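# Seat the diffuser flat inside the light fitting

## Task

Put the diffuser into the light fitting so it lies flat, with each of its two short edges tucked beneath the fitting's lips.

## Robot and tools

Robot: two arms on a table, left_arm and right_arm, each with a two-finger gripper. The left gripper's fingers are rigid. The right gripper's fingers can fold: a part held only near the fingertips (outer quarter of each 66 mm pad) is squeezed normally, but deeper in they may wrap round it, drag it toward the palm, hold a narrow part loosely or squeeze a wide one harder than asked. Pressing fingertips into a surface folds them with little resistance unless fully closed.

Frame: scene frame, origin at table height midway between the nominal bases, +z up, +x out over the table, left_arm on the +y side (not the image side). Calibrated bases: left_arm (-0.070, +0.375, 0) m, right_arm (-0.059, -0.522, 0) m, each turned slightly about z. Gripper fingers point along the gripper's own +z and open along its y. end_effector_position is the centre of the closed pads; fingertips extend about 33 mm past it at gaps up to 40 mm, about 9 mm when fully open. Printed poses may be off by a few centimetres.

Row layout (shared by execute_actions and move): 20 numbers, all in [-1, 1]. First left_arm: dx, dy, dz, rx, ry, rz, then left_gripper position, force_limit, speed, activate; then the same ten for right_arm/right_gripper. dx..rz are an offset, along scene axes, from that arm's Hand target as it stood when the action or move began, not an absolute pose; 1.0 equals 0.6 m or 180 degrees; rx, ry, rz form a single rotation vector, turning about the Hand target position. Translations longer than 1.0 get scaled down. Zeros in all six leave an arm alone. Gripper position: +1 open (140 mm), about -0.8 pads touch, -1 closes until blocked. force_limit -1..+1 sets squeeze (roughly 14 N to 58 N on a small part at slow close); speed -1..+1 sets finger speed (about 30 to 250 mm/s); faster closing grips harder. Both start at +1. activate stays 0; send 1 only when fault shows 7 or 13 (it cycles the fingers and drops any part). Always resend each gripper's current numbers, since 0 is a real command.

execute_actions(actions, cameras): actions is a list of actions; each action is up to 15 rows, one per 1/30 s step, the last row held to step 15. Every row in an action counts from that action's start pose, and a repeated offset moves further. cameras: list of names (cam_high, cam_low, cam_far_left, cam_far_right, cam_left_wrist, cam_right_wrist), ["all"], or []; images come by default only with an empty actions list, which also reports the scene number and task.

move(target, speed, blend, stop_force, zero, blocking, cameras): target is one 20-number row or a list of up to 15 rows, every one an offset from the same starting Hand targets. The gripper follows a straight path, not avoiding obstacles or the other arm. speed in m/s, 0.002 to 3.6, default 0.25 (turns up to twice that in rad/s), one value or one per target. blend in metres rounds corners; 0 stops at each target. stop_force, 3 to 120 N, ends an arm's path when its wrist sensor feels that much push against its travel; the arm backs off slightly and keeps pressing roughly that hard. Unreliable while the gripper turns; omit it when pulling away from a contact; with it, all rows need identical finger numbers. zero (default true) re-zeroes before the move. blocking=false returns after 0.5 s while the move continues (not allowed with stop_force). The result adds a move: line with the ending (done, off_target, moving, held, fault) and limits (paced = pose clipped, held = steps withheld, often by the inter-arm clearance check). Avoid paths passing near an arm's own base; the elbow may swing.

wait(seconds 0 to 3600, cameras): lets time pass, sending nothing new. stop(cameras): brakes a running move; fingers continue. zoom_image(camera, region [x0,y0,x1,y1] in pixels, max 504x504): enlarges part of the latest image of that camera. zero_wrist_force(arm: left_arm or right_arm): subtracts the current wrist reading from later ones. finished_scene(scene): ends the current scene, given its number; irreversible; only call once the diffuser rests in place without the robot.

Results: end_effector_position (m), quaternion wxyz, velocities (omitted when joints are near still), Hand target (last commanded pose after clipping; the next offsets count from it; the gripper often stops short, so send the remainder), joint positions and torques, wrist force/torque in the gripper's own axes (push shows as force from surface into arm), gripper position_measured in counts (3 open, 139 about 60 mm, 230 pads touching), object_status (0 moving, 1 blocked opening, 2 blocked closing, i.e. gripping, 3 reached target or pads met), fault, motor temperatures.

Gripping: close with -1 and confirm object_status 2. To tighten, raise force_limit and nudge position (-1 to -0.98). To loosen, open and close slowly.

Avoid: orientation is clipped to 32 degrees from the current one per step. Arms are stiff; aiming even slightly past a firm contact can trigger a fault: about 150 N external force or joint load limits (wrist joints 26.6 N m) stop the arm for 10 s. Fast moves hit harder and overshoot. Do not strike fixed or heavy objects, press the arms together, or close a gripper on the other arm's fingers. Do not drop parts, release them while moving, or let anything leave the table. Motors heat when holding loads or stretched out; at 85 °C the arm brakes for 30 s or more.

Each tool is called after "Emit:" as name(argument=value, ...), one argument or row to a line, values as JSON.

## Session

Emit:
execute_actions(
  actions=[],
)

Scene clock: 0.00 s.
left_arm: end_effector_position=(+0.4258, -0.3265, +0.2989) position_measured=3 object_status=3 fault=0 end_effector_quat_wxyz=(+0.027, +0.976, -0.190, +0.100) | right_arm: end_effector_position=(+0.8929, -0.8094, +0.3508) position_measured=3 object_status=3 fault=0 end_effector_quat_wxyz=(+0.115, +0.895, -0.153, +0.403)
Joint positions: left_arm=[-1.203 -0.646 0.201 -1.285 -1.437 2.376] | right_arm=[-0.368 -0.811 0.795 -2.421 -1.59 3.049]
Joint velocities: within noise
Joint torques (N m): no reading
Motor temperatures (°C): left_arm=[36 31 27 39 34 37] | right_arm=[31 36 27 39 36 40]
Wrist force (N): no reading
Wrist torque (N m): no reading
Wrist force, peak (N): no reading
Hand target: left_arm +0.4258, -0.3265, +0.2989; +0.027, +0.976, -0.190, +0.100 | right_arm +0.8929, -0.8094, +0.3508; +0.115, +0.895, -0.153, +0.403
Tool commands: left_gripper/position=+1.0 left_gripper/force_limit=+1.0 left_gripper/speed=+1.0 left_gripper/activate=+0.0 right_gripper/position=+1.0 right_gripper/force_limit=+1.0 right_gripper/speed=+1.0 right_gripper/activate=+0.0

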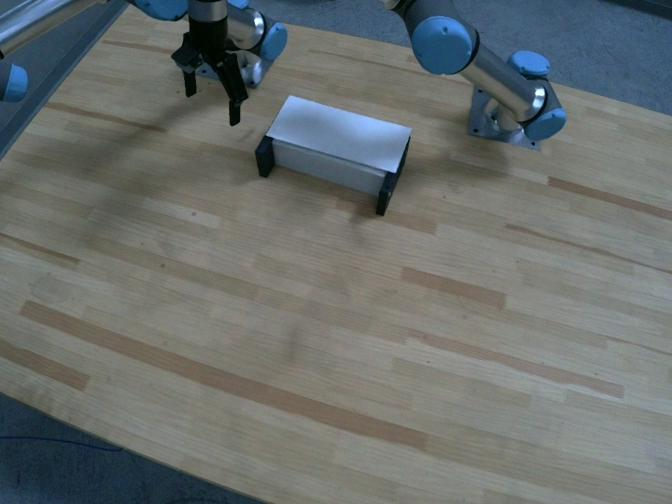

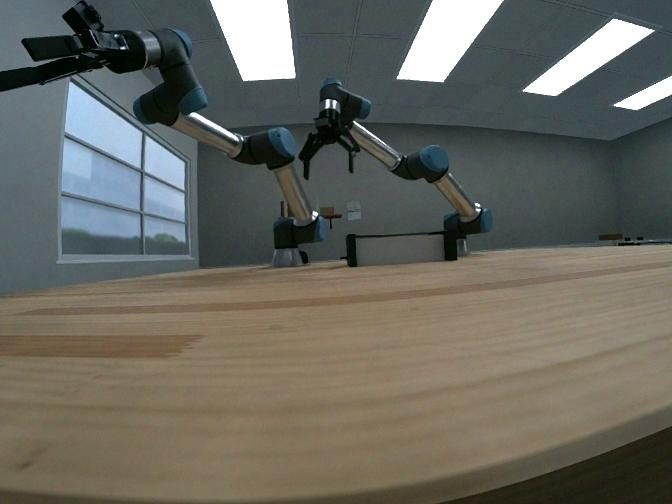

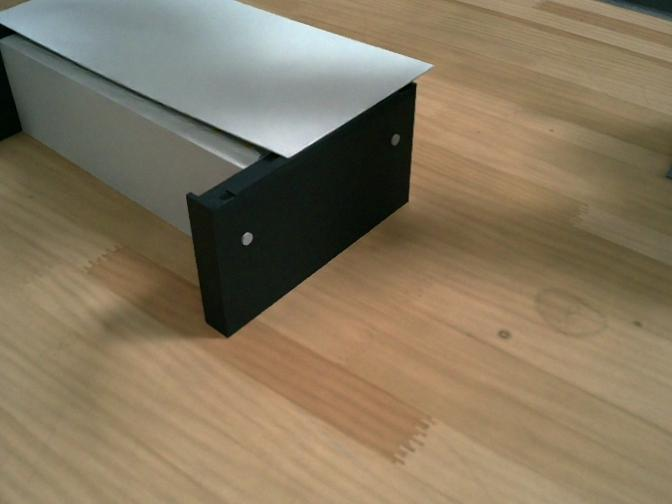

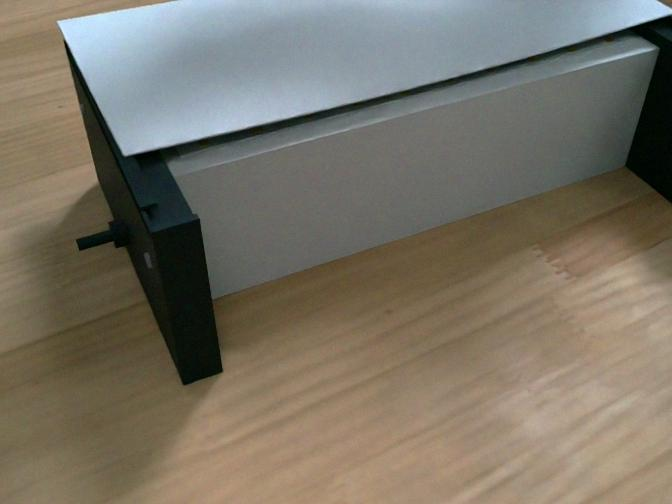

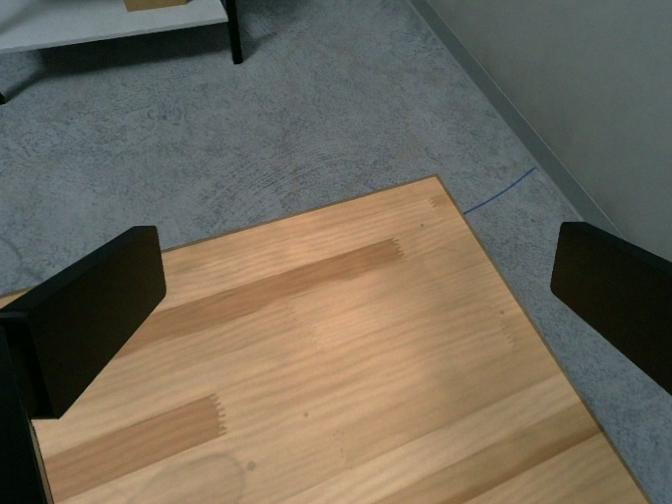

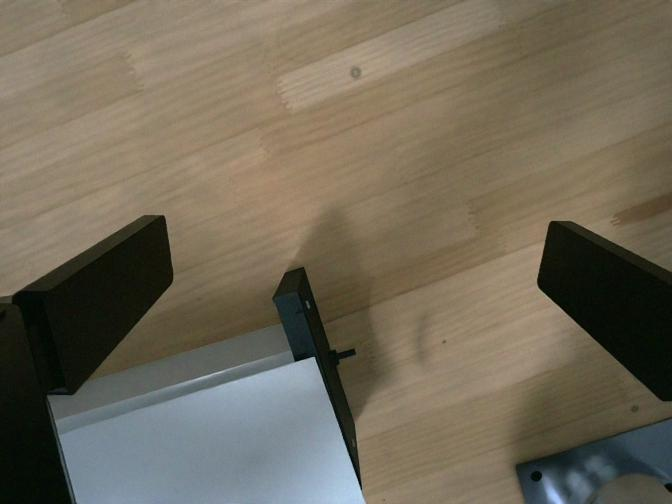

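Emit:
move(
  target=[-0.295, 0.763, 0.0, -0.039, 0.068, 0.62, 1, 0, 0, 0, -0.655, 0.58, 0.082, 0.076, 0.266, 0.101, -1, 0, 0, 0],
  speed=0.4,
  cameras=["cam_right_wrist","cam_left_wrist","cam_high"],
)

Scene clock: 4.07 s.
left_arm: end_effector_position=(+0.2489, +0.1312, +0.2988) position_measured=3 object_status=3 fault=0 end_effector_quat_wxyz=(+0.000, +0.707, +0.707, +0.000) | right_arm: end_effector_position=(+0.5000, -0.4615, +0.4000) position_measured=233 object_status=3 fault=0 end_effector_quat_wxyz=(+0.000, +1.000, +0.000, +0.000)
Joint positions: left_arm=[-1.033 -1.837 1.742 -1.476 -1.571 0.579] | right_arm=[-0.079 -1.39 1.05 -1.232 -1.571 3.009]
Joint torques (N m): left_arm=[6.86 -24.79 -14.49 -1.74 0.97 -1.69] | right_arm=[9.4 -38.8 -35.88 -1.03 2.66 1.87]
Wrist force (N): left_arm=[0.2 -0.3 0.0] | right_arm=[0.5 -0.1 1.2]
Wrist torque (N m): left_arm=[-0.09 -0.03 0.10] | right_arm=[0.02 0.03 -0.26]
Wrist force, peak (N): left_arm=[1.5 -0.7 0.0] | right_arm=[0.6 -0.2 1.3]
Hand target: left_arm +0.2488, +0.1313, +0.2989; +0.000, +0.707, +0.708, +0.000 | right_arm +0.4999, -0.4614, +0.4000; +0.000, +1.000, +0.000, +0.000
Off the commanded pose: left_arm 0.000 m, 0 deg | right_arm 0.000 m, 0 deg.
move: done
Images, in order (width x height): cam_high 672x504, cam_left_wrist 672x504, cam_right_wrist 672x504.

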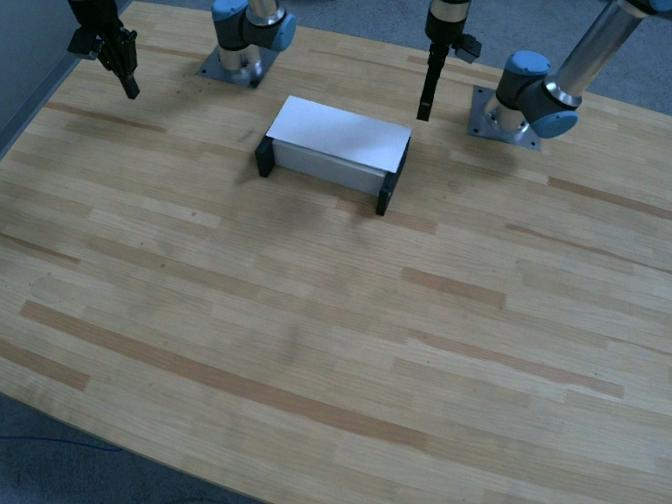

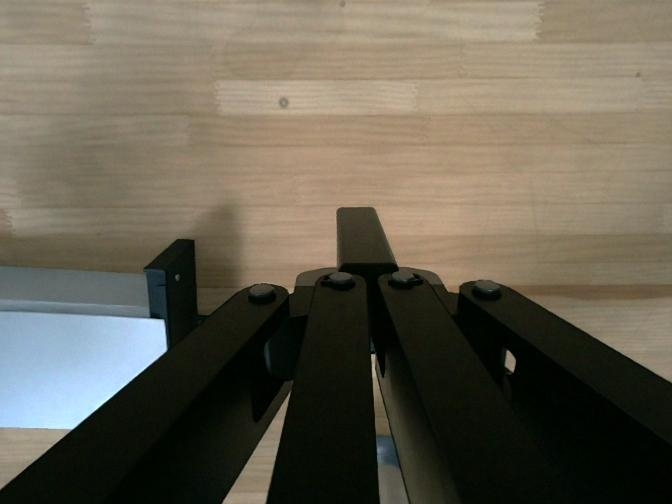

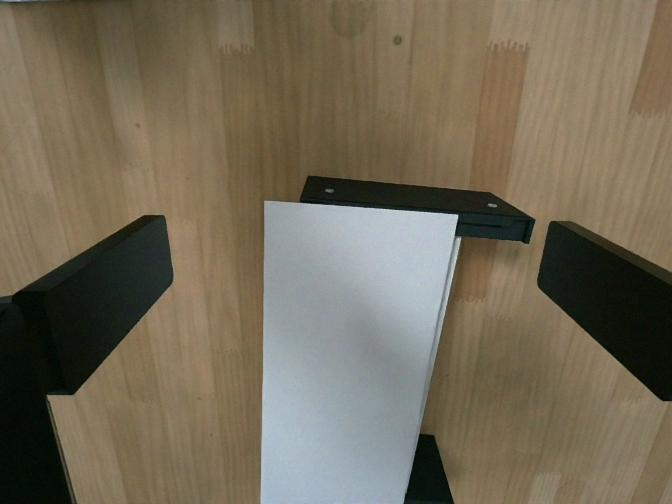

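Emit:
move(
  target=[
    [-0.196, -0.349, -0.03, -0.0197, -0.4996, -0.0197, -0.1, 0, 0, 0, -0.2, 0.25, -0.06, 0, 0, 0, -1, 0, 0, 0],
    [-0.196, -0.349, -0.3315, -0.0197, -0.4996, -0.0197, -0.1, 0, 0, 0, -0.27, 0.25, -0.083, 0, 0, 0, -1, 0, 0, 0],
  ],
  speed=0.35,
  blend=0.02,
  cameras=["cam_right_wrist","cam_left_wrist","cam_high"],
)

Scene clock: 9.00 s.
left_arm: end_effector_position=(+0.1312, -0.0780, +0.1001) position_measured=141 object_status=3 fault=0 end_effector_quat_wxyz=(+0.520, +0.519, +0.480, +0.479) | right_arm: end_effector_position=(+0.3379, -0.3114, +0.3502) position_measured=233 object_status=3 fault=0 end_effector_quat_wxyz=(+0.000, +1.000, +0.000, +0.000)
Joint positions: left_arm=[-2.169 -1.05 2.057 -1.006 -0.476 -1.572] | right_arm=[0.239 -1.701 1.503 -1.373 -1.571 3.326]
Joint torques (N m): left_arm=[6.92 -19.47 -20.44 -0.42 1.47 1.43] | right_arm=[10.37 -25.85 -16.29 -4.82 0.05 2.09]
Wrist force (N): left_arm=[2.3 1.1 -0.2] | right_arm=[0.7 -0.2 1.0]
Wrist torque (N m): left_arm=[0.35 -0.61 0.38] | right_arm=[0.01 -0.02 -0.25]
Wrist force, peak (N): left_arm=[1.8 2.5 -0.4] | right_arm=[0.9 0.5 1.3]
Hand target: left_arm +0.1312, -0.0781, +0.1000; +0.520, +0.519, +0.480, +0.479 | right_arm +0.3379, -0.3114, +0.3502; +0.000, +1.000, +0.000, +0.000
Off the commanded pose: left_arm 0.000 m, 0 deg | right_arm 0.000 m, 0 deg.
move: done
Images, in order (width x height): cam_high 672x504, cam_left_wrist 672x504, cam_right_wrist 672x504.

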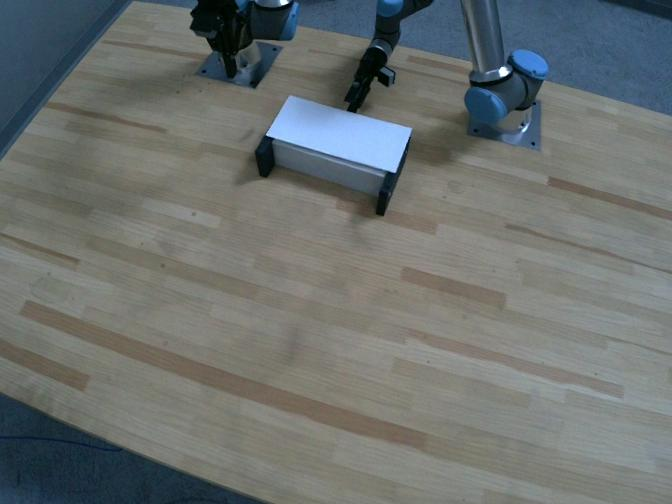

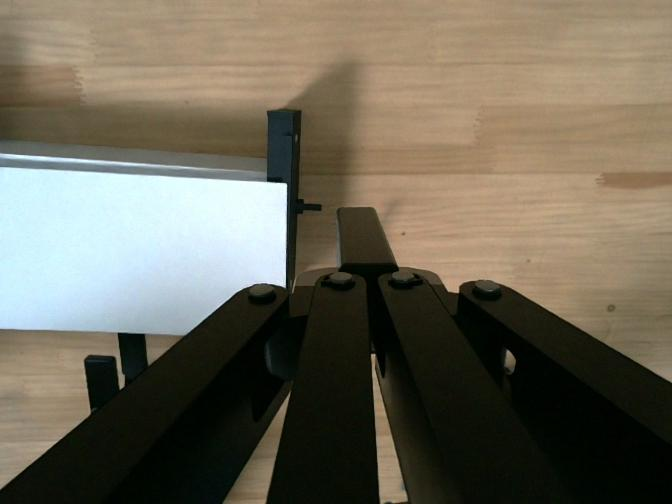

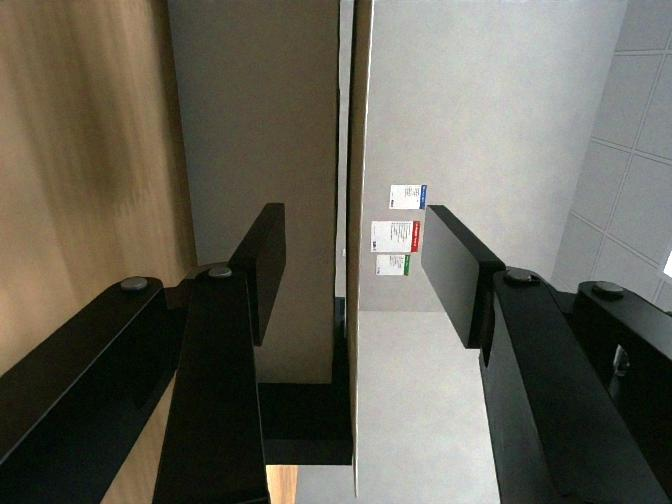

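Emit:
move(
  target=[
    [0.0913, -0.0072, 0, 0, 0, 0, -0.1, -1, -1, 0, 0, 0, 0, 0, 0, 0, -1, 0, 0, 0],
    [0.0913, -0.0072, 0, 0, 0, 0, -1, -1, -1, 0, 0, 0, 0, 0, 0, 0, -1, 0, 0, 0],
    [0.0913, -0.0072, 0.015, 0, 0, 0, -1, -1, -1, 0, 0, 0, 0, 0, 0, 0, -1, 0, 0, 0],
  ],
  speed=0.12,
  cameras=["cam_right_wrist","cam_far_left"],
)

Scene clock: 13.07 s.
left_arm: end_effector_position=(+0.1860, -0.0824, +0.1088) position_measured=228 object_status=2 fault=0 end_effector_quat_wxyz=(+0.520, +0.519, +0.480, +0.479) | right_arm: end_effector_position=(+0.3379, -0.3114, +0.3502) position_measured=233 object_status=3 fault=0 end_effector_quat_wxyz=(+0.000, +1.000, +0.000, +0.000)
Joint positions: left_arm=[-2.049 -1.079 2.072 -0.993 -0.356 -1.572] | right_arm=[0.239 -1.701 1.503 -1.373 -1.571 3.326]
Joint torques (N m): left_arm=[3.19 -42.88 -20.71 1.6 0.84 -1.46] | right_arm=[10.27 -26.27 -17.05 -5.13 1.41 1.73]
Wrist force (N): left_arm=[2.6 0.2 -0.2] | right_arm=[0.4 0.1 1.0]
Wrist torque (N m): left_arm=[0.39 -0.65 0.39] | right_arm=[0.05 0.04 -0.26]
Wrist force, peak (N): left_arm=[2.6 1.5 0.1] | right_arm=[0.6 0.0 1.3]
Hand target: left_arm +0.1860, -0.0824, +0.1090; +0.520, +0.519, +0.480, +0.479 | right_arm +0.3379, -0.3114, +0.3502; +0.000, +1.000, +0.000, +0.000
Off the commanded pose: left_arm 0.000 m, 0 deg | right_arm 0.000 m, 0 deg.
move: done
Images, in order (width x height): cam_far_left 672x504, cam_right_wrist 672x504.

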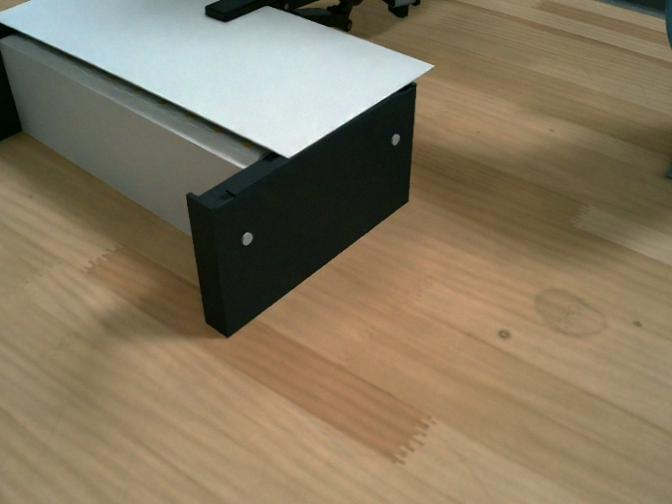

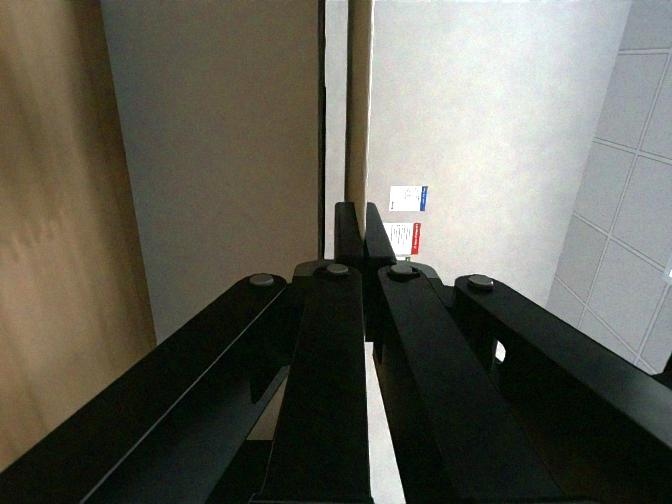

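Emit:
move(
  target=[
    [-0.0748, 0.0059, 0, 0, 0, 0, -1, -1, -1, 0, 0, 0, 0, 0, 0, 0, -1, 0, 0, 0],
    [-0.0748, 0.0059, -0.0153, 0, 0, 0, -1, -1, -1, 0, 0, 0, 0, 0, 0, 0, -1, 0, 0, 0],
    [-0.0748, 0.0059, -0.0153, 0, 0, 0, -0.1, -1, -0.8, 0, 0, 0, 0, 0, 0, 0, -1, 0, 0, 0],
    [-0.005, 0.0004, -0.0153, 0, 0, 0, -0.1, -1, -0.8, 0, 0, 0, 0, 0, 0, 0, -1, 0, 0, 0],
    [-0.005, 0.0004, -0.0153, 0, 0, 0, -1, 1, -1, 0, 0, 0, 0, 0, 0, 0, -1, 0, 0, 0],
  ],
  speed=0.12,
  cameras=["cam_right_wrist","cam_far_left"],
)

Scene clock: 20.00 s.
left_arm: end_effector_position=(+0.1830, -0.0821, +0.0998) position_measured=230 object_status=0 fault=0 end_effector_quat_wxyz=(+0.520, +0.519, +0.480, +0.479) | right_arm: end_effector_position=(+0.3379, -0.3114, +0.3502) position_measured=233 object_status=3 fault=0 end_effector_quat_wxyz=(+0.000, +1.000, +0.000, +0.000)
Joint positions: left_arm=[-2.056 -1.058 2.074 -1.016 -0.363 -1.572] | right_arm=[0.239 -1.701 1.503 -1.373 -1.571 3.326]
Joint torques (N m): left_arm=[6.33 -19.81 -19.37 1.72 1.61 1.35] | right_arm=[8.21 -25.48 -17.1 -4.45 1.26 1.91]
Wrist force (N): left_arm=[2.5 1.5 -0.1] | right_arm=[0.5 -0.1 0.9]
Wrist torque (N m): left_arm=[0.30 -0.65 0.45] | right_arm=[0.02 0.03 -0.25]
Wrist force, peak (N): left_arm=[2.5 1.8 0.0] | right_arm=[0.8 -0.1 1.2]
Hand target: left_arm +0.1830, -0.0821, +0.0998; +0.520, +0.519, +0.480, +0.479 | right_arm +0.3379, -0.3114, +0.3502; +0.000, +1.000, +0.000, +0.000
Off the commanded pose: left_arm 0.000 m, 0 deg | right_arm 0.000 m, 0 deg.
move: done
Images, in order (width x height): cam_far_left 672x504, cam_right_wrist 672x504.

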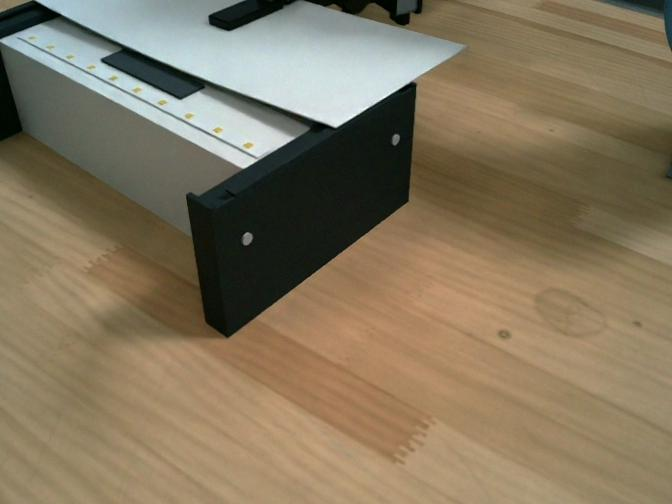

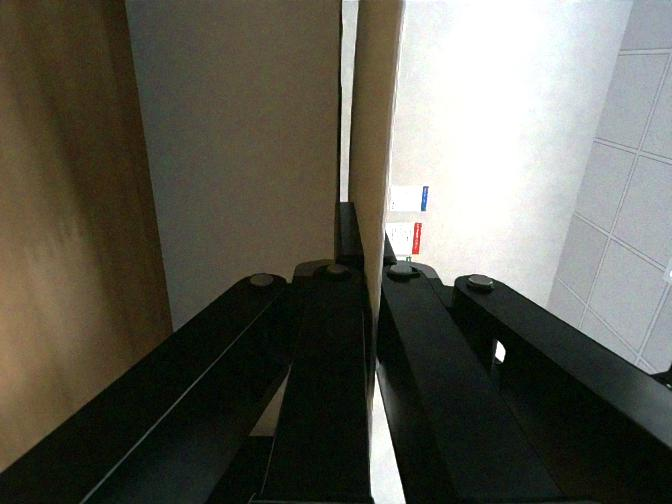

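Emit:
move(
  target=[
    [0, 0, 0.09, 0, 0, 0, -1, 1, -1, 0, 0, 0, 0, 0, 0, 0, -1, 0, 0, 0],
    [0.1598, -0.0295, 0.1, -0.0443, 0.0035, -0.0055, -1, 1, -1, 0, 0, 0, 0, 0, 0, 0, -1, 0, 0, 0],
  ],
  speed=0.2,
  blend=0.01,
  cameras=["cam_far_right","cam_far_left","cam_left_wrist"],
)

Scene clock: 22.00 s.
left_arm: end_effector_position=(+0.2789, -0.0998, +0.1598) position_measured=230 object_status=3 fault=0 end_effector_quat_wxyz=(+0.556, +0.489, +0.511, +0.437) | right_arm: end_effector_position=(+0.3379, -0.3114, +0.3502) position_measured=233 object_status=3 fault=0 end_effector_quat_wxyz=(+0.000, +1.000, +0.000, +0.000)
Joint positions: left_arm=[-1.829 -1.166 2.014 -0.839 -0.119 -1.721] | right_arm=[0.239 -1.701 1.503 -1.373 -1.571 3.326]
Joint torques (N m): left_arm=[6.59 -18.8 -24 1.67 1.61 -1.76] | right_arm=[8.58 -26.13 -17.63 -4.84 1.54 1.75]
Wrist force (N): left_arm=[2.6 0.0 -0.1] | right_arm=[0.6 -0.2 1.1]
Wrist torque (N m): left_arm=[0.38 -0.63 0.48] | right_arm=[-0.01 0.00 -0.25]
Wrist force, peak (N): left_arm=[2.7 0.9 -1.6] | right_arm=[0.7 0.0 1.2]
Hand target: left_arm +0.2789, -0.0998, +0.1598; +0.556, +0.489, +0.511, +0.438 | right_arm +0.3379, -0.3114, +0.3502; +0.000, +1.000, +0.000, +0.000
Off the commanded pose: left_arm 0.000 m, 0 deg | right_arm 0.000 m, 0 deg.
move: done
Images, in order (width x height): cam_far_left 672x504, cam_far_right 672x504, cam_left_wrist 672x504.

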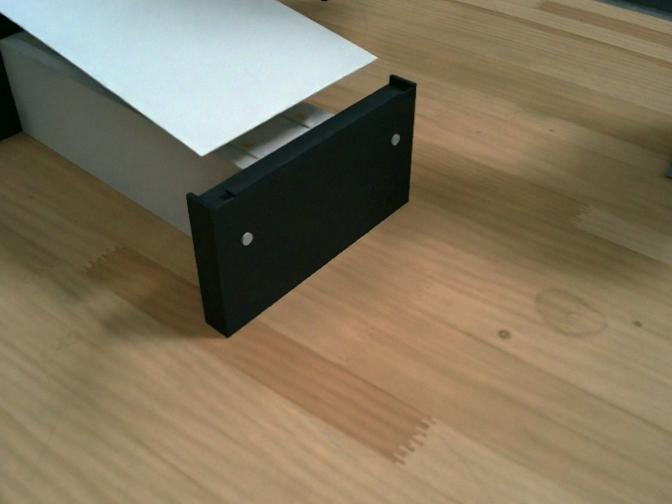

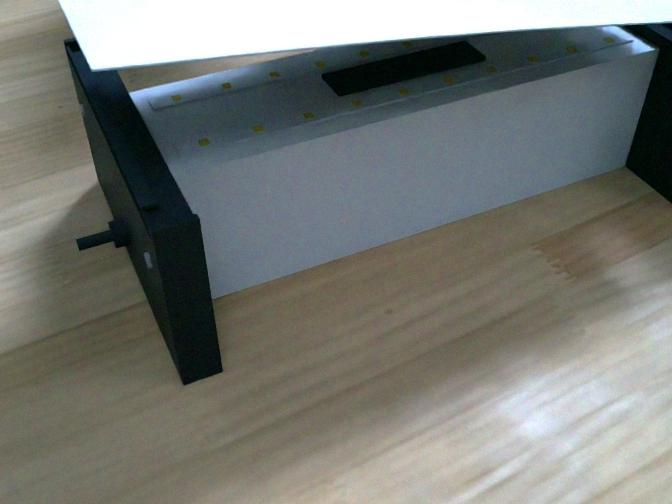

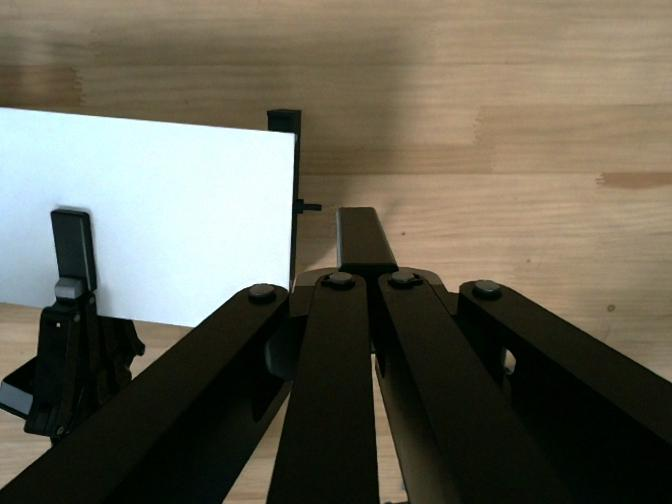

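Emit:
move(
  target=[
    [-0.0007, -0.009, -0.03, 0, 0, 0, -1, 1, -1, 0, 0, 0, 0, 0, 0, 0, -1, 0, 0, 0],
    [-0.0007, -0.009, -0.077, 0, 0, 0, -1, 1, -1, 0, 0, 0, 0, 0, 0, 0, -1, 0, 0, 0],
  ],
  speed=0.08,
  cameras=["cam_far_left"],
)

Emit:
zoom_image(
  camera="cam_far_left",
  region=[180, 50, 430, 230],
)

Scene clock: 24.20 s.
left_arm: end_effector_position=(+0.2785, -0.1053, +0.1136) position_measured=230 object_status=3 fault=0 end_effector_quat_wxyz=(+0.556, +0.488, +0.510, +0.438) | right_arm: end_effector_position=(+0.3379, -0.3114, +0.3502) position_measured=233 object_status=3 fault=0 end_effector_quat_wxyz=(+0.000, +1.000, +0.000, +0.000)
Joint positions: left_arm=[-1.827 -1.061 2.019 -0.944 -0.117 -1.726] | right_arm=[0.239 -1.701 1.503 -1.373 -1.571 3.326]
Joint torques (N m): left_arm=[7.19 -31.32 -2.16 -1.3 1.52 1.43] | right_arm=[8.88 -25.63 -16.18 -4.5 1.48 1.97]
Wrist force (N): left_arm=[2.3 0.9 0.0] | right_arm=[0.7 -0.1 1.2]
Wrist torque (N m): left_arm=[0.37 -0.65 0.53] | right_arm=[0.02 -0.02 -0.25]
Wrist force, peak (N): left_arm=[2.9 0.4 -0.1] | right_arm=[0.7 -0.1 1.2]
Hand target: left_arm +0.2785, -0.1052, +0.1136; +0.556, +0.489, +0.511, +0.438 | right_arm +0.3379, -0.3114, +0.3502; +0.000, +1.000, +0.000, +0.000
Off the commanded pose: left_arm 0.000 m, 0 deg | right_arm 0.000 m, 0 deg.
move: done

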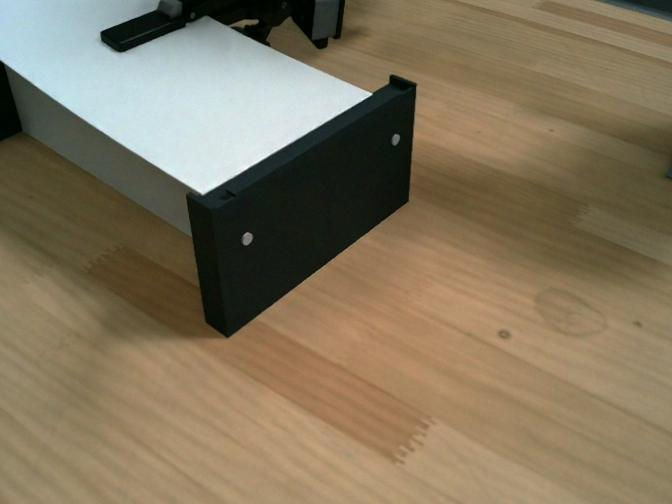

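Scaled by 2.016 from the camera's image (finer frame: 960x720).

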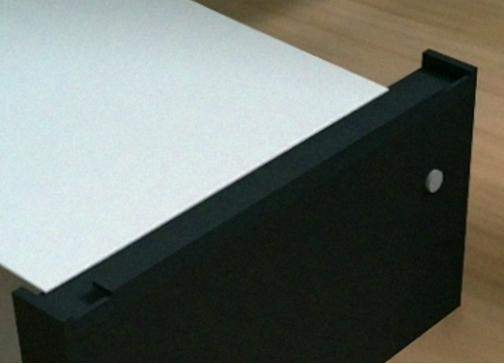

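Emit:
move(
  target=[
    [-0.008, 0.0006, 0, 0, 0, 0, -1, 1, -1, 0, 0, 0, 0, 0, 0, 0, -1, 0, 0, 0],
    [-0.004, 0.0506, 0, 0, 0, 0, -1, 1, -1, 0, 0, 0, 0, 0, 0, 0, -1, 0, 0, 0],
  ],
  speed=0.02,
  stop_force=5,
  cameras=["cam_far_left"],
)

Emit:
zoom_image(
  camera="cam_far_left",
  region=[180, 50, 430, 230],
)

Scene clock: 26.87 s.
left_arm: end_effector_position=(+0.2751, -0.0873, +0.1136) position_measured=230 object_status=3 fault=0 end_effector_quat_wxyz=(+0.556, +0.488, +0.510, +0.438) | right_arm: end_effector_position=(+0.3379, -0.3114, +0.3502) position_measured=233 object_status=3 fault=0 end_effector_quat_wxyz=(+0.000, +1.000, +0.000, +0.000)
Joint positions: left_arm=[-1.844 -1.09 2.074 -0.971 -0.134 -1.725] | right_arm=[0.239 -1.701 1.503 -1.373 -1.571 3.326]
Joint torques (N m): left_arm=[6.7 -19.17 -21.17 1.3 1.57 -1.41] | right_arm=[7.36 -25.09 -18.18 -4.71 1.31 1.65]
Wrist force (N): left_arm=[2.7 0.8 0.0] | right_arm=[0.3 0.1 1.1]
Wrist torque (N m): left_arm=[0.34 -0.62 0.67] | right_arm=[0.05 0.06 -0.25]
Wrist force, peak (N): left_arm=[-5.6 0.1 0.0] | right_arm=[0.6 -0.2 1.2]
Hand target: left_arm +0.2751, -0.0873, +0.1136; +0.556, +0.488, +0.510, +0.438 (not the last commanded pose) | right_arm +0.3379, -0.3114, +0.3502; +0.000, +1.000, +0.000, +0.000
Off the commanded pose: left_arm 0.012 m, 0 deg | right_arm 0.000 m, 0 deg.
move: contact (left_arm); path passed 1 of 2 targets

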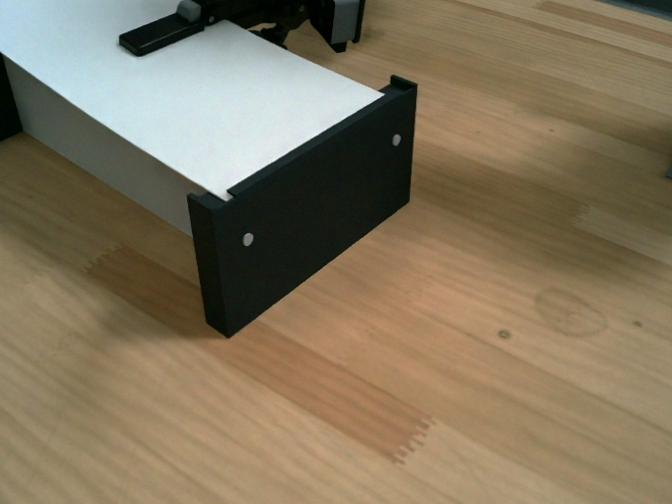

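Scaled by 2.016 from the camera's image (finer frame: 960x720).

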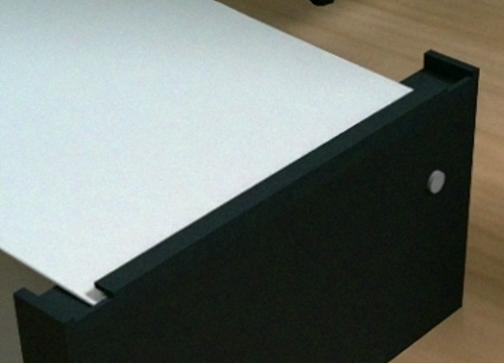

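Emit:
move(
  target=[
    [0.0003, 0.004, 0, 0.0443, -0.0035, 0, -1, 1, -1, 0, 0, 0.05, -0.1, 0, 0, 0, -1, 0, 0, 0],
    [0.0007, 0.0093, 0.0343, 0.0443, -0.0035, 0, -1, 1, -1, 0, -0.0352, 0.1217, -0.24, 0, 0, 0, -1, 0, 0, 0],
  ],
  speed=0.12,
  blend=0.003,
  cameras=["cam_far_left","cam_far_right","cam_left_wrist"],
)

Scene clock: 29.47 s.
left_arm: end_effector_position=(+0.2755, -0.0817, +0.1341) position_measured=230 object_status=3 fault=0 end_effector_quat_wxyz=(+0.524, +0.524, +0.476, +0.475) | right_arm: end_effector_position=(+0.3168, -0.2384, +0.2063) position_measured=233 object_status=3 fault=0 end_effector_quat_wxyz=(+0.000, +1.000, +0.000, +0.000)
Joint positions: left_arm=[-1.846 -1.149 2.087 -0.943 -0.136 -1.567] | right_arm=[0.412 -1.652 1.829 -1.747 -1.571 3.499]
Joint torques (N m): left_arm=[-5.62 -41.81 -11.39 2.06 -2.57 -1.05] | right_arm=[9.67 -16.39 -16.88 -4.72 -2.89 1.79]
Wrist force (N): left_arm=[-2.4 -1.0 0.2] | right_arm=[0.1 0.4 1.2]
Wrist torque (N m): left_arm=[0.32 -0.50 0.10] | right_arm=[0.13 0.11 -0.25]
Wrist force, peak (N): left_arm=[-4.7 0.1 0.2] | right_arm=[-0.2 0.0 1.8]
Hand target: left_arm +0.2755, -0.0818, +0.1342; +0.524, +0.523, +0.476, +0.475 | right_arm +0.3168, -0.2384, +0.2062; +0.000, +1.000, +0.000, +0.000
Off the commanded pose: left_arm 0.000 m, 0 deg | right_arm 0.000 m, 0 deg.
move: done

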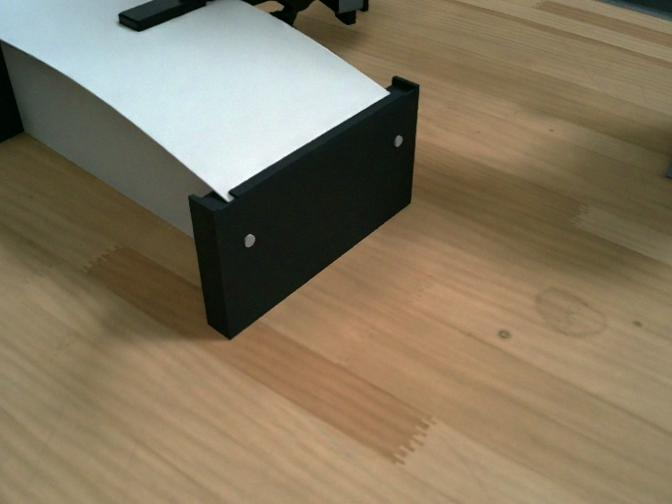

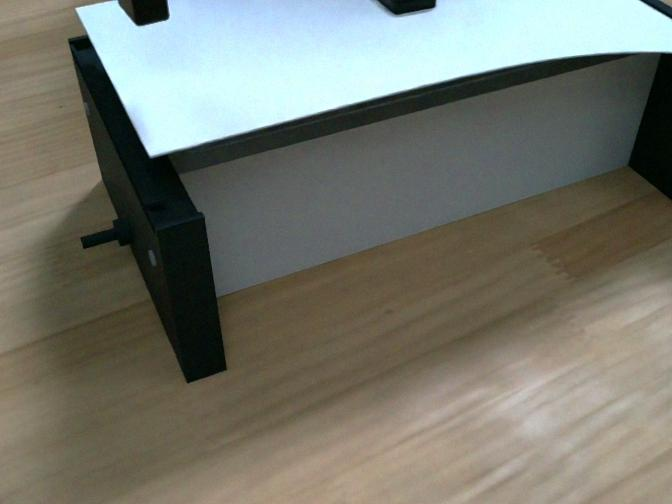

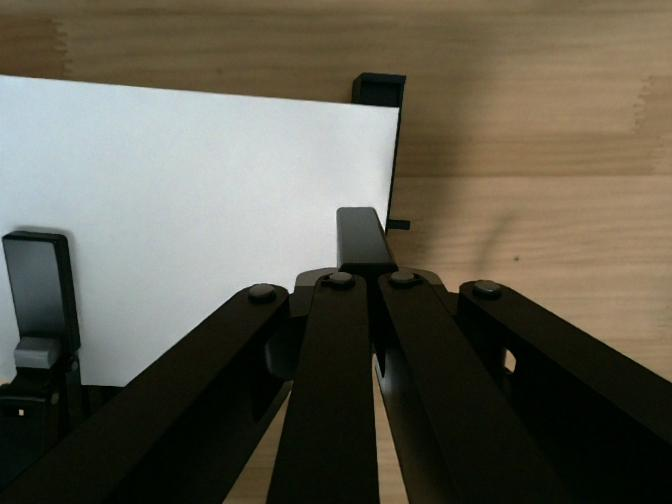

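Emit:
move(
  target=[0, 0, 0, 0, 0, 0, -1, 1, -1, 0, 0, 0, -0.05, 0, 0, 0, -1, 0, 0, 0],
  speed=0.1,
)

Emit:
move(
  target=[0, 0, 0, 0, 0, 0, -1, 1, -1, 0, 0, 0.008, -0.08, 0, 0, 0, -1, 0, 0, 0],
  speed=0.02,
  stop_force=26,
  cameras=["cam_far_left","cam_far_right","cam_left_wrist"],
)

Emit:
zoom_image(
  camera="cam_far_right",
  region=[50, 10, 310, 250],
)

Emit:
zoom_image(
  camera="cam_left_wrist",
  region=[300, 20, 450, 270],
)

Scene clock: 30.70 s.
left_arm: end_effector_position=(+0.2755, -0.0818, +0.1342) position_measured=230 object_status=3 fault=0 end_effector_quat_wxyz=(+0.524, +0.523, +0.476, +0.475) | right_arm: end_effector_position=(+0.3168, -0.2384, +0.1763) position_measured=233 object_status=3 fault=0 end_effector_quat_wxyz=(+0.000, +1.000, +0.000, +0.000)
Joint positions: left_arm=[-1.846 -1.149 2.086 -0.943 -0.136 -1.567] | right_arm=[0.412 -1.637 1.892 -1.827 -1.571 3.499]
Joint torques (N m): left_arm=[-5.12 -38.14 -20.26 2.1 -2.27 -1.08] | right_arm=[7.24 -15.17 -16.37 -4.67 -0.96 1.16]
Wrist force (N): left_arm=[-2.0 -1.0 0.3] | right_arm=[0.3 0.5 1.2]
Wrist torque (N m): left_arm=[0.35 -0.54 0.13] | right_arm=[0.16 0.07 -0.25]
Wrist force, peak (N): left_arm=[-2.5 -1.0 0.3] | right_arm=[0.3 0.6 1.7]
Hand target: left_arm +0.2755, -0.0818, +0.1342; +0.524, +0.523, +0.476, +0.475 | right_arm +0.3168, -0.2384, +0.1762; +0.000, +1.000, +0.000, +0.000
Off the commanded pose: left_arm 0.000 m, 0 deg | right_arm 0.000 m, 0 deg.
move: done

Scene clock: 33.97 s.
left_arm: end_effector_position=(+0.2755, -0.0818, +0.1342) position_measured=230 object_status=3 fault=0 end_effector_quat_wxyz=(+0.524, +0.523, +0.476, +0.475) | right_arm: end_effector_position=(+0.3168, -0.2344, +0.1369) position_measured=233 object_status=3 fault=0 end_effector_quat_wxyz=(+0.000, +1.000, +0.000, +0.000)
Joint positions: left_arm=[-1.846 -1.149 2.086 -0.943 -0.136 -1.567] | right_arm=[0.42 -1.6 1.964 -1.935 -1.571 3.508]
Joint torques (N m): left_arm=[-3.75 -23.22 -20.08 1.19 -1.38 -1.14] | right_arm=[-10.02 -16.67 -23.14 0.6 0.01 -0.76]
Wrist force (N): left_arm=[-4.8 -8.9 2.6] | right_arm=[-3.6 -1.7 -24.8]
Wrist torque (N m): left_arm=[0.68 -0.28 0.75] | right_arm=[0.38 -0.05 -0.28]
Wrist force, peak (N): left_arm=[-7.8 -10.6 3.5] | right_arm=[-5.1 -2.4 -30.1]
Hand target: left_arm +0.2755, -0.0818, +0.1342; +0.524, +0.523, +0.476, +0.475 | right_arm +0.3168, -0.2344, +0.1369; +0.000, +1.000, +0.000, +0.000 (not the last commanded pose)
Off the commanded pose: left_arm 0.000 m, 0 deg | right_arm 0.009 m, 0 deg.
move: contact (right_arm)

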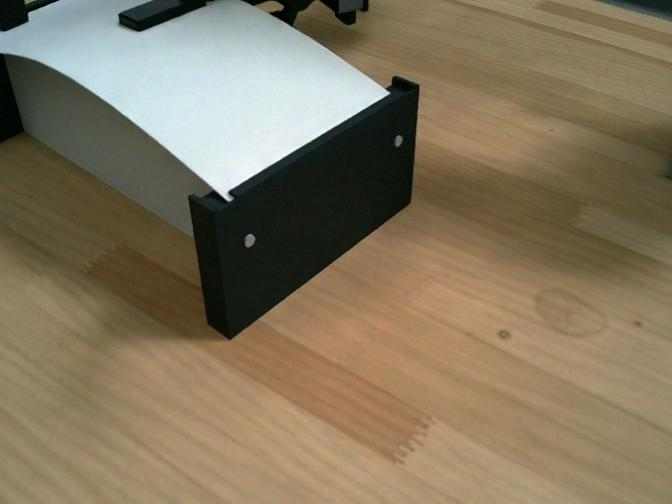

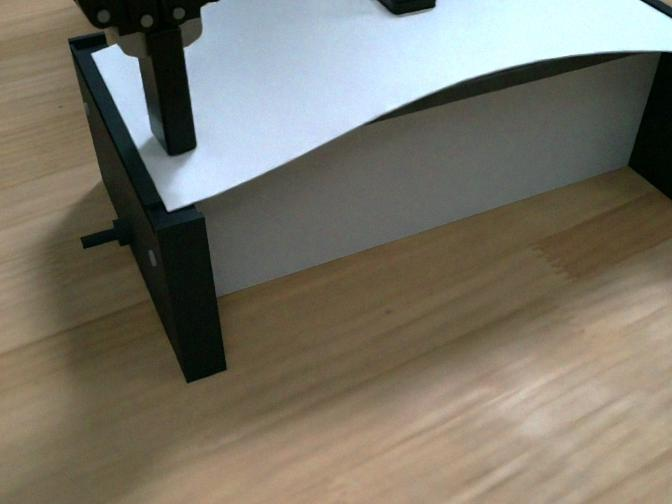

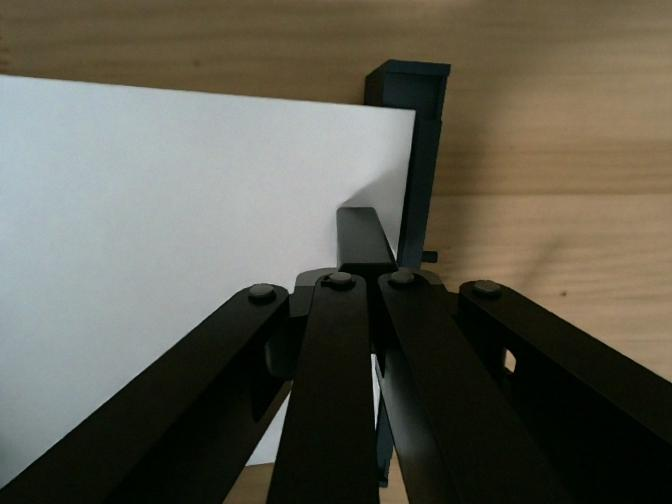

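Scaled by 1.938 from the camera's image (finer frame: 960x720).

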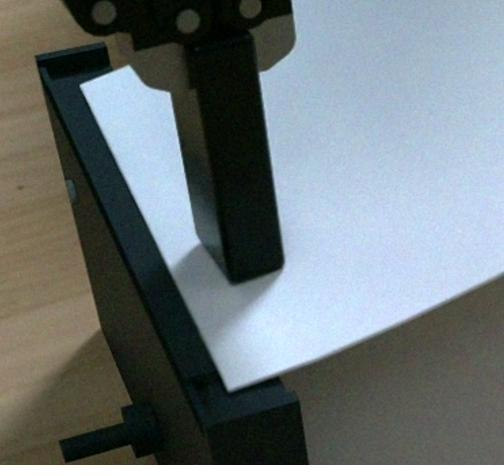

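Scaled by 2.016 from the camera's image (finer frame: 960x720).

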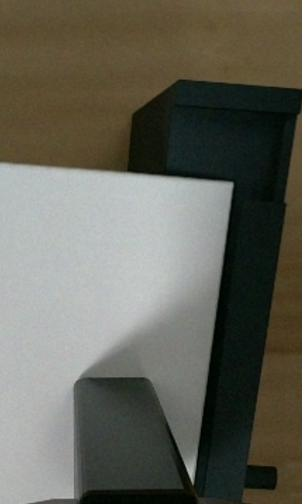

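Emit:
move(
  target=[0, 0, 0, 0, 0, 0, -1, 1, -1, 0, 0, 0.001, -0.02, 0, 0, 0, -1, 0, 0, 0],
  speed=0.012,
  stop_force=12,
)

Emit:
move(
  target=[-0.0004, -0.0058, -0.022, 0, 0, 0, -1, 1, -1, 0, -0.0003, -0.007, 0.0005, 0, 0, 0, -1, 0, 0, 0],
  speed=0.015,
  cameras=["cam_far_left","cam_far_right","cam_left_wrist"],
)

Emit:
zoom_image(
  camera="cam_far_right",
  region=[50, 10, 310, 250],
)

Emit:
zoom_image(
  camera="cam_left_wrist",
  region=[300, 20, 450, 270],
)

Emit:
zoom_image(
  camera="cam_far_left",
  region=[180, 50, 430, 230],
)

Scene clock: 35.90 s.
left_arm: end_effector_position=(+0.2755, -0.0818, +0.1341) position_measured=230 object_status=3 fault=0 end_effector_quat_wxyz=(+0.524, +0.523, +0.476, +0.475) | right_arm: end_effector_position=(+0.3169, -0.2343, +0.1353) position_measured=233 object_status=3 fault=0 end_effector_quat_wxyz=(+0.000, +1.000, +0.000, +0.000)
Joint positions: left_arm=[-1.846 -1.149 2.086 -0.943 -0.136 -1.567] | right_arm=[0.42 -1.599 1.967 -1.939 -1.571 3.508]
Joint torques (N m): left_arm=[-1.58 -27.39 -21.17 0.47 -3.56 -1.19] | right_arm=[-9.85 -12.74 -19.35 0.28 -2.62 -0.66]
Wrist force (N): left_arm=[-8.7 -11.7 4.8] | right_arm=[-8.0 -2.9 -37.2]
Wrist torque (N m): left_arm=[0.80 0.02 0.85] | right_arm=[0.44 -0.22 -0.32]
Wrist force, peak (N): left_arm=[-11.2 -13.1 5.7] | right_arm=[-10.7 -3.0 -43.5]
Hand target: left_arm +0.2755, -0.0818, +0.1342; +0.524, +0.523, +0.476, +0.475 | right_arm +0.3169, -0.2343, +0.1353; +0.000, +1.000, +0.000, +0.000 (not the last commanded pose)
Off the commanded pose: left_arm 0.000 m, 0 deg | right_arm 0.010 m, 0 deg.
move: contact (right_arm)

Scene clock: 37.20 s.
left_arm: end_effector_position=(+0.2753, -0.0852, +0.1211) position_measured=230 object_status=3 fault=0 end_effector_quat_wxyz=(+0.524, +0.523, +0.476, +0.475) | right_arm: end_effector_position=(+0.3167, -0.2385, +0.1356) position_measured=233 object_status=3 fault=0 end_effector_quat_wxyz=(+0.000, +1.000, +0.000, +0.000)
Joint positions: left_arm=[-1.845 -1.114 2.082 -0.973 -0.135 -1.567] | right_arm=[0.412 -1.606 1.972 -1.938 -1.571 3.499]
Joint torques (N m): left_arm=[3.4 -22.23 -26.99 -2.07 5.23 1.28] | right_arm=[-6.08 -21.34 -8.13 0.24 2.25 -1.44]
Wrist force (N): left_arm=[16.9 -3.9 -3.5] | right_arm=[3.3 9.0 -15.5]
Wrist torque (N m): left_arm=[0.54 -1.25 0.58] | right_arm=[0.07 -0.08 -0.22]
Wrist force, peak (N): left_arm=[16.9 -4.1 -3.4] | right_arm=[-8.2 -3.1 -37.2]
Hand target: left_arm +0.2753, -0.0852, +0.1210; +0.524, +0.523, +0.476, +0.475 | right_arm +0.3167, -0.2385, +0.1356; +0.000, +1.000, +0.000, +0.000
Off the commanded pose: left_arm 0.000 m, 0 deg | right_arm 0.000 m, 0 deg.
move: done

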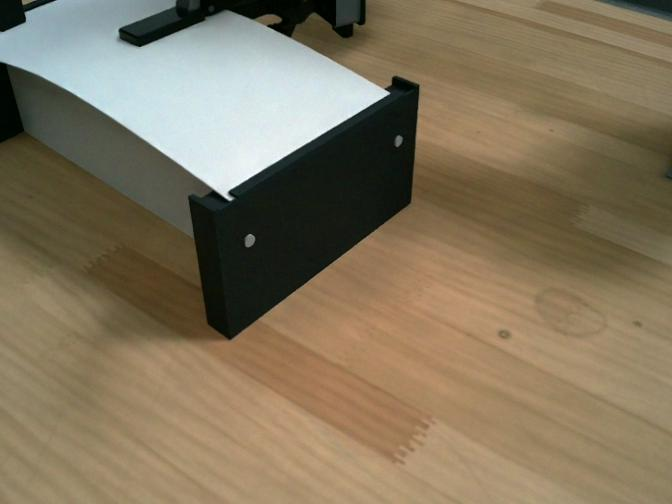

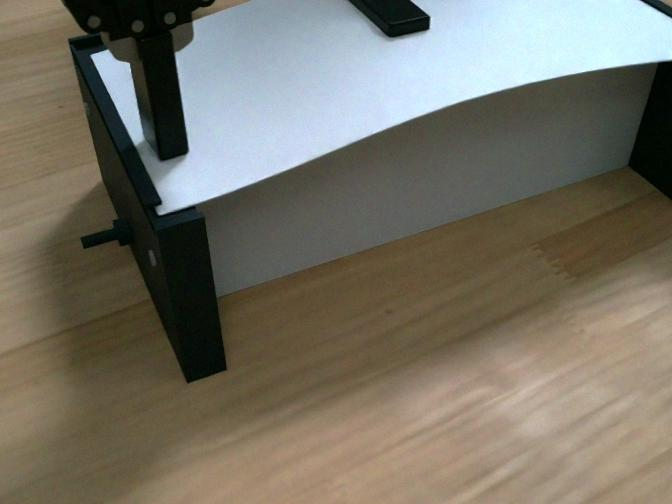

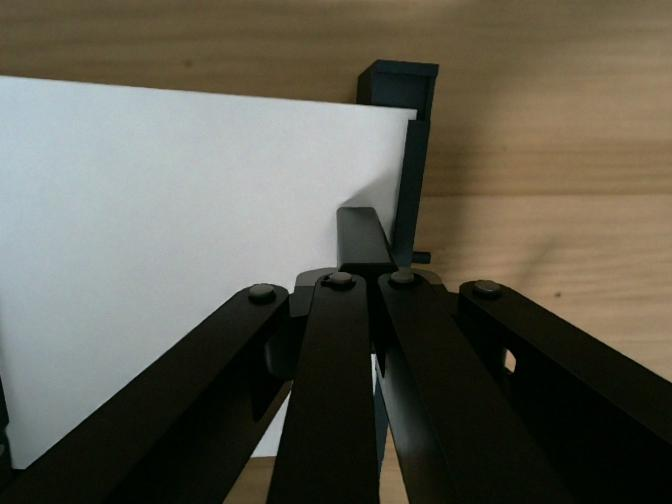

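Scaled by 1.938 from the camera's image (finer frame: 960x720).

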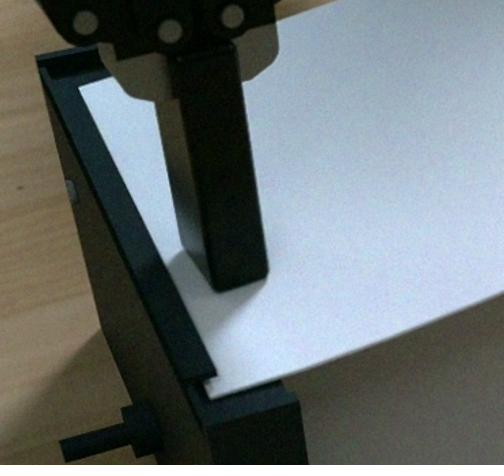

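Scaled by 2.016 from the camera's image (finer frame: 960x720).

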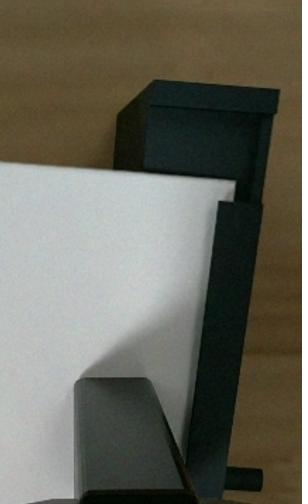

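Scaled by 2.016 from the camera's image (finer frame: 960x720).

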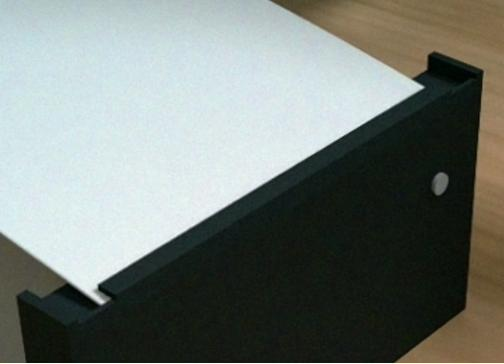

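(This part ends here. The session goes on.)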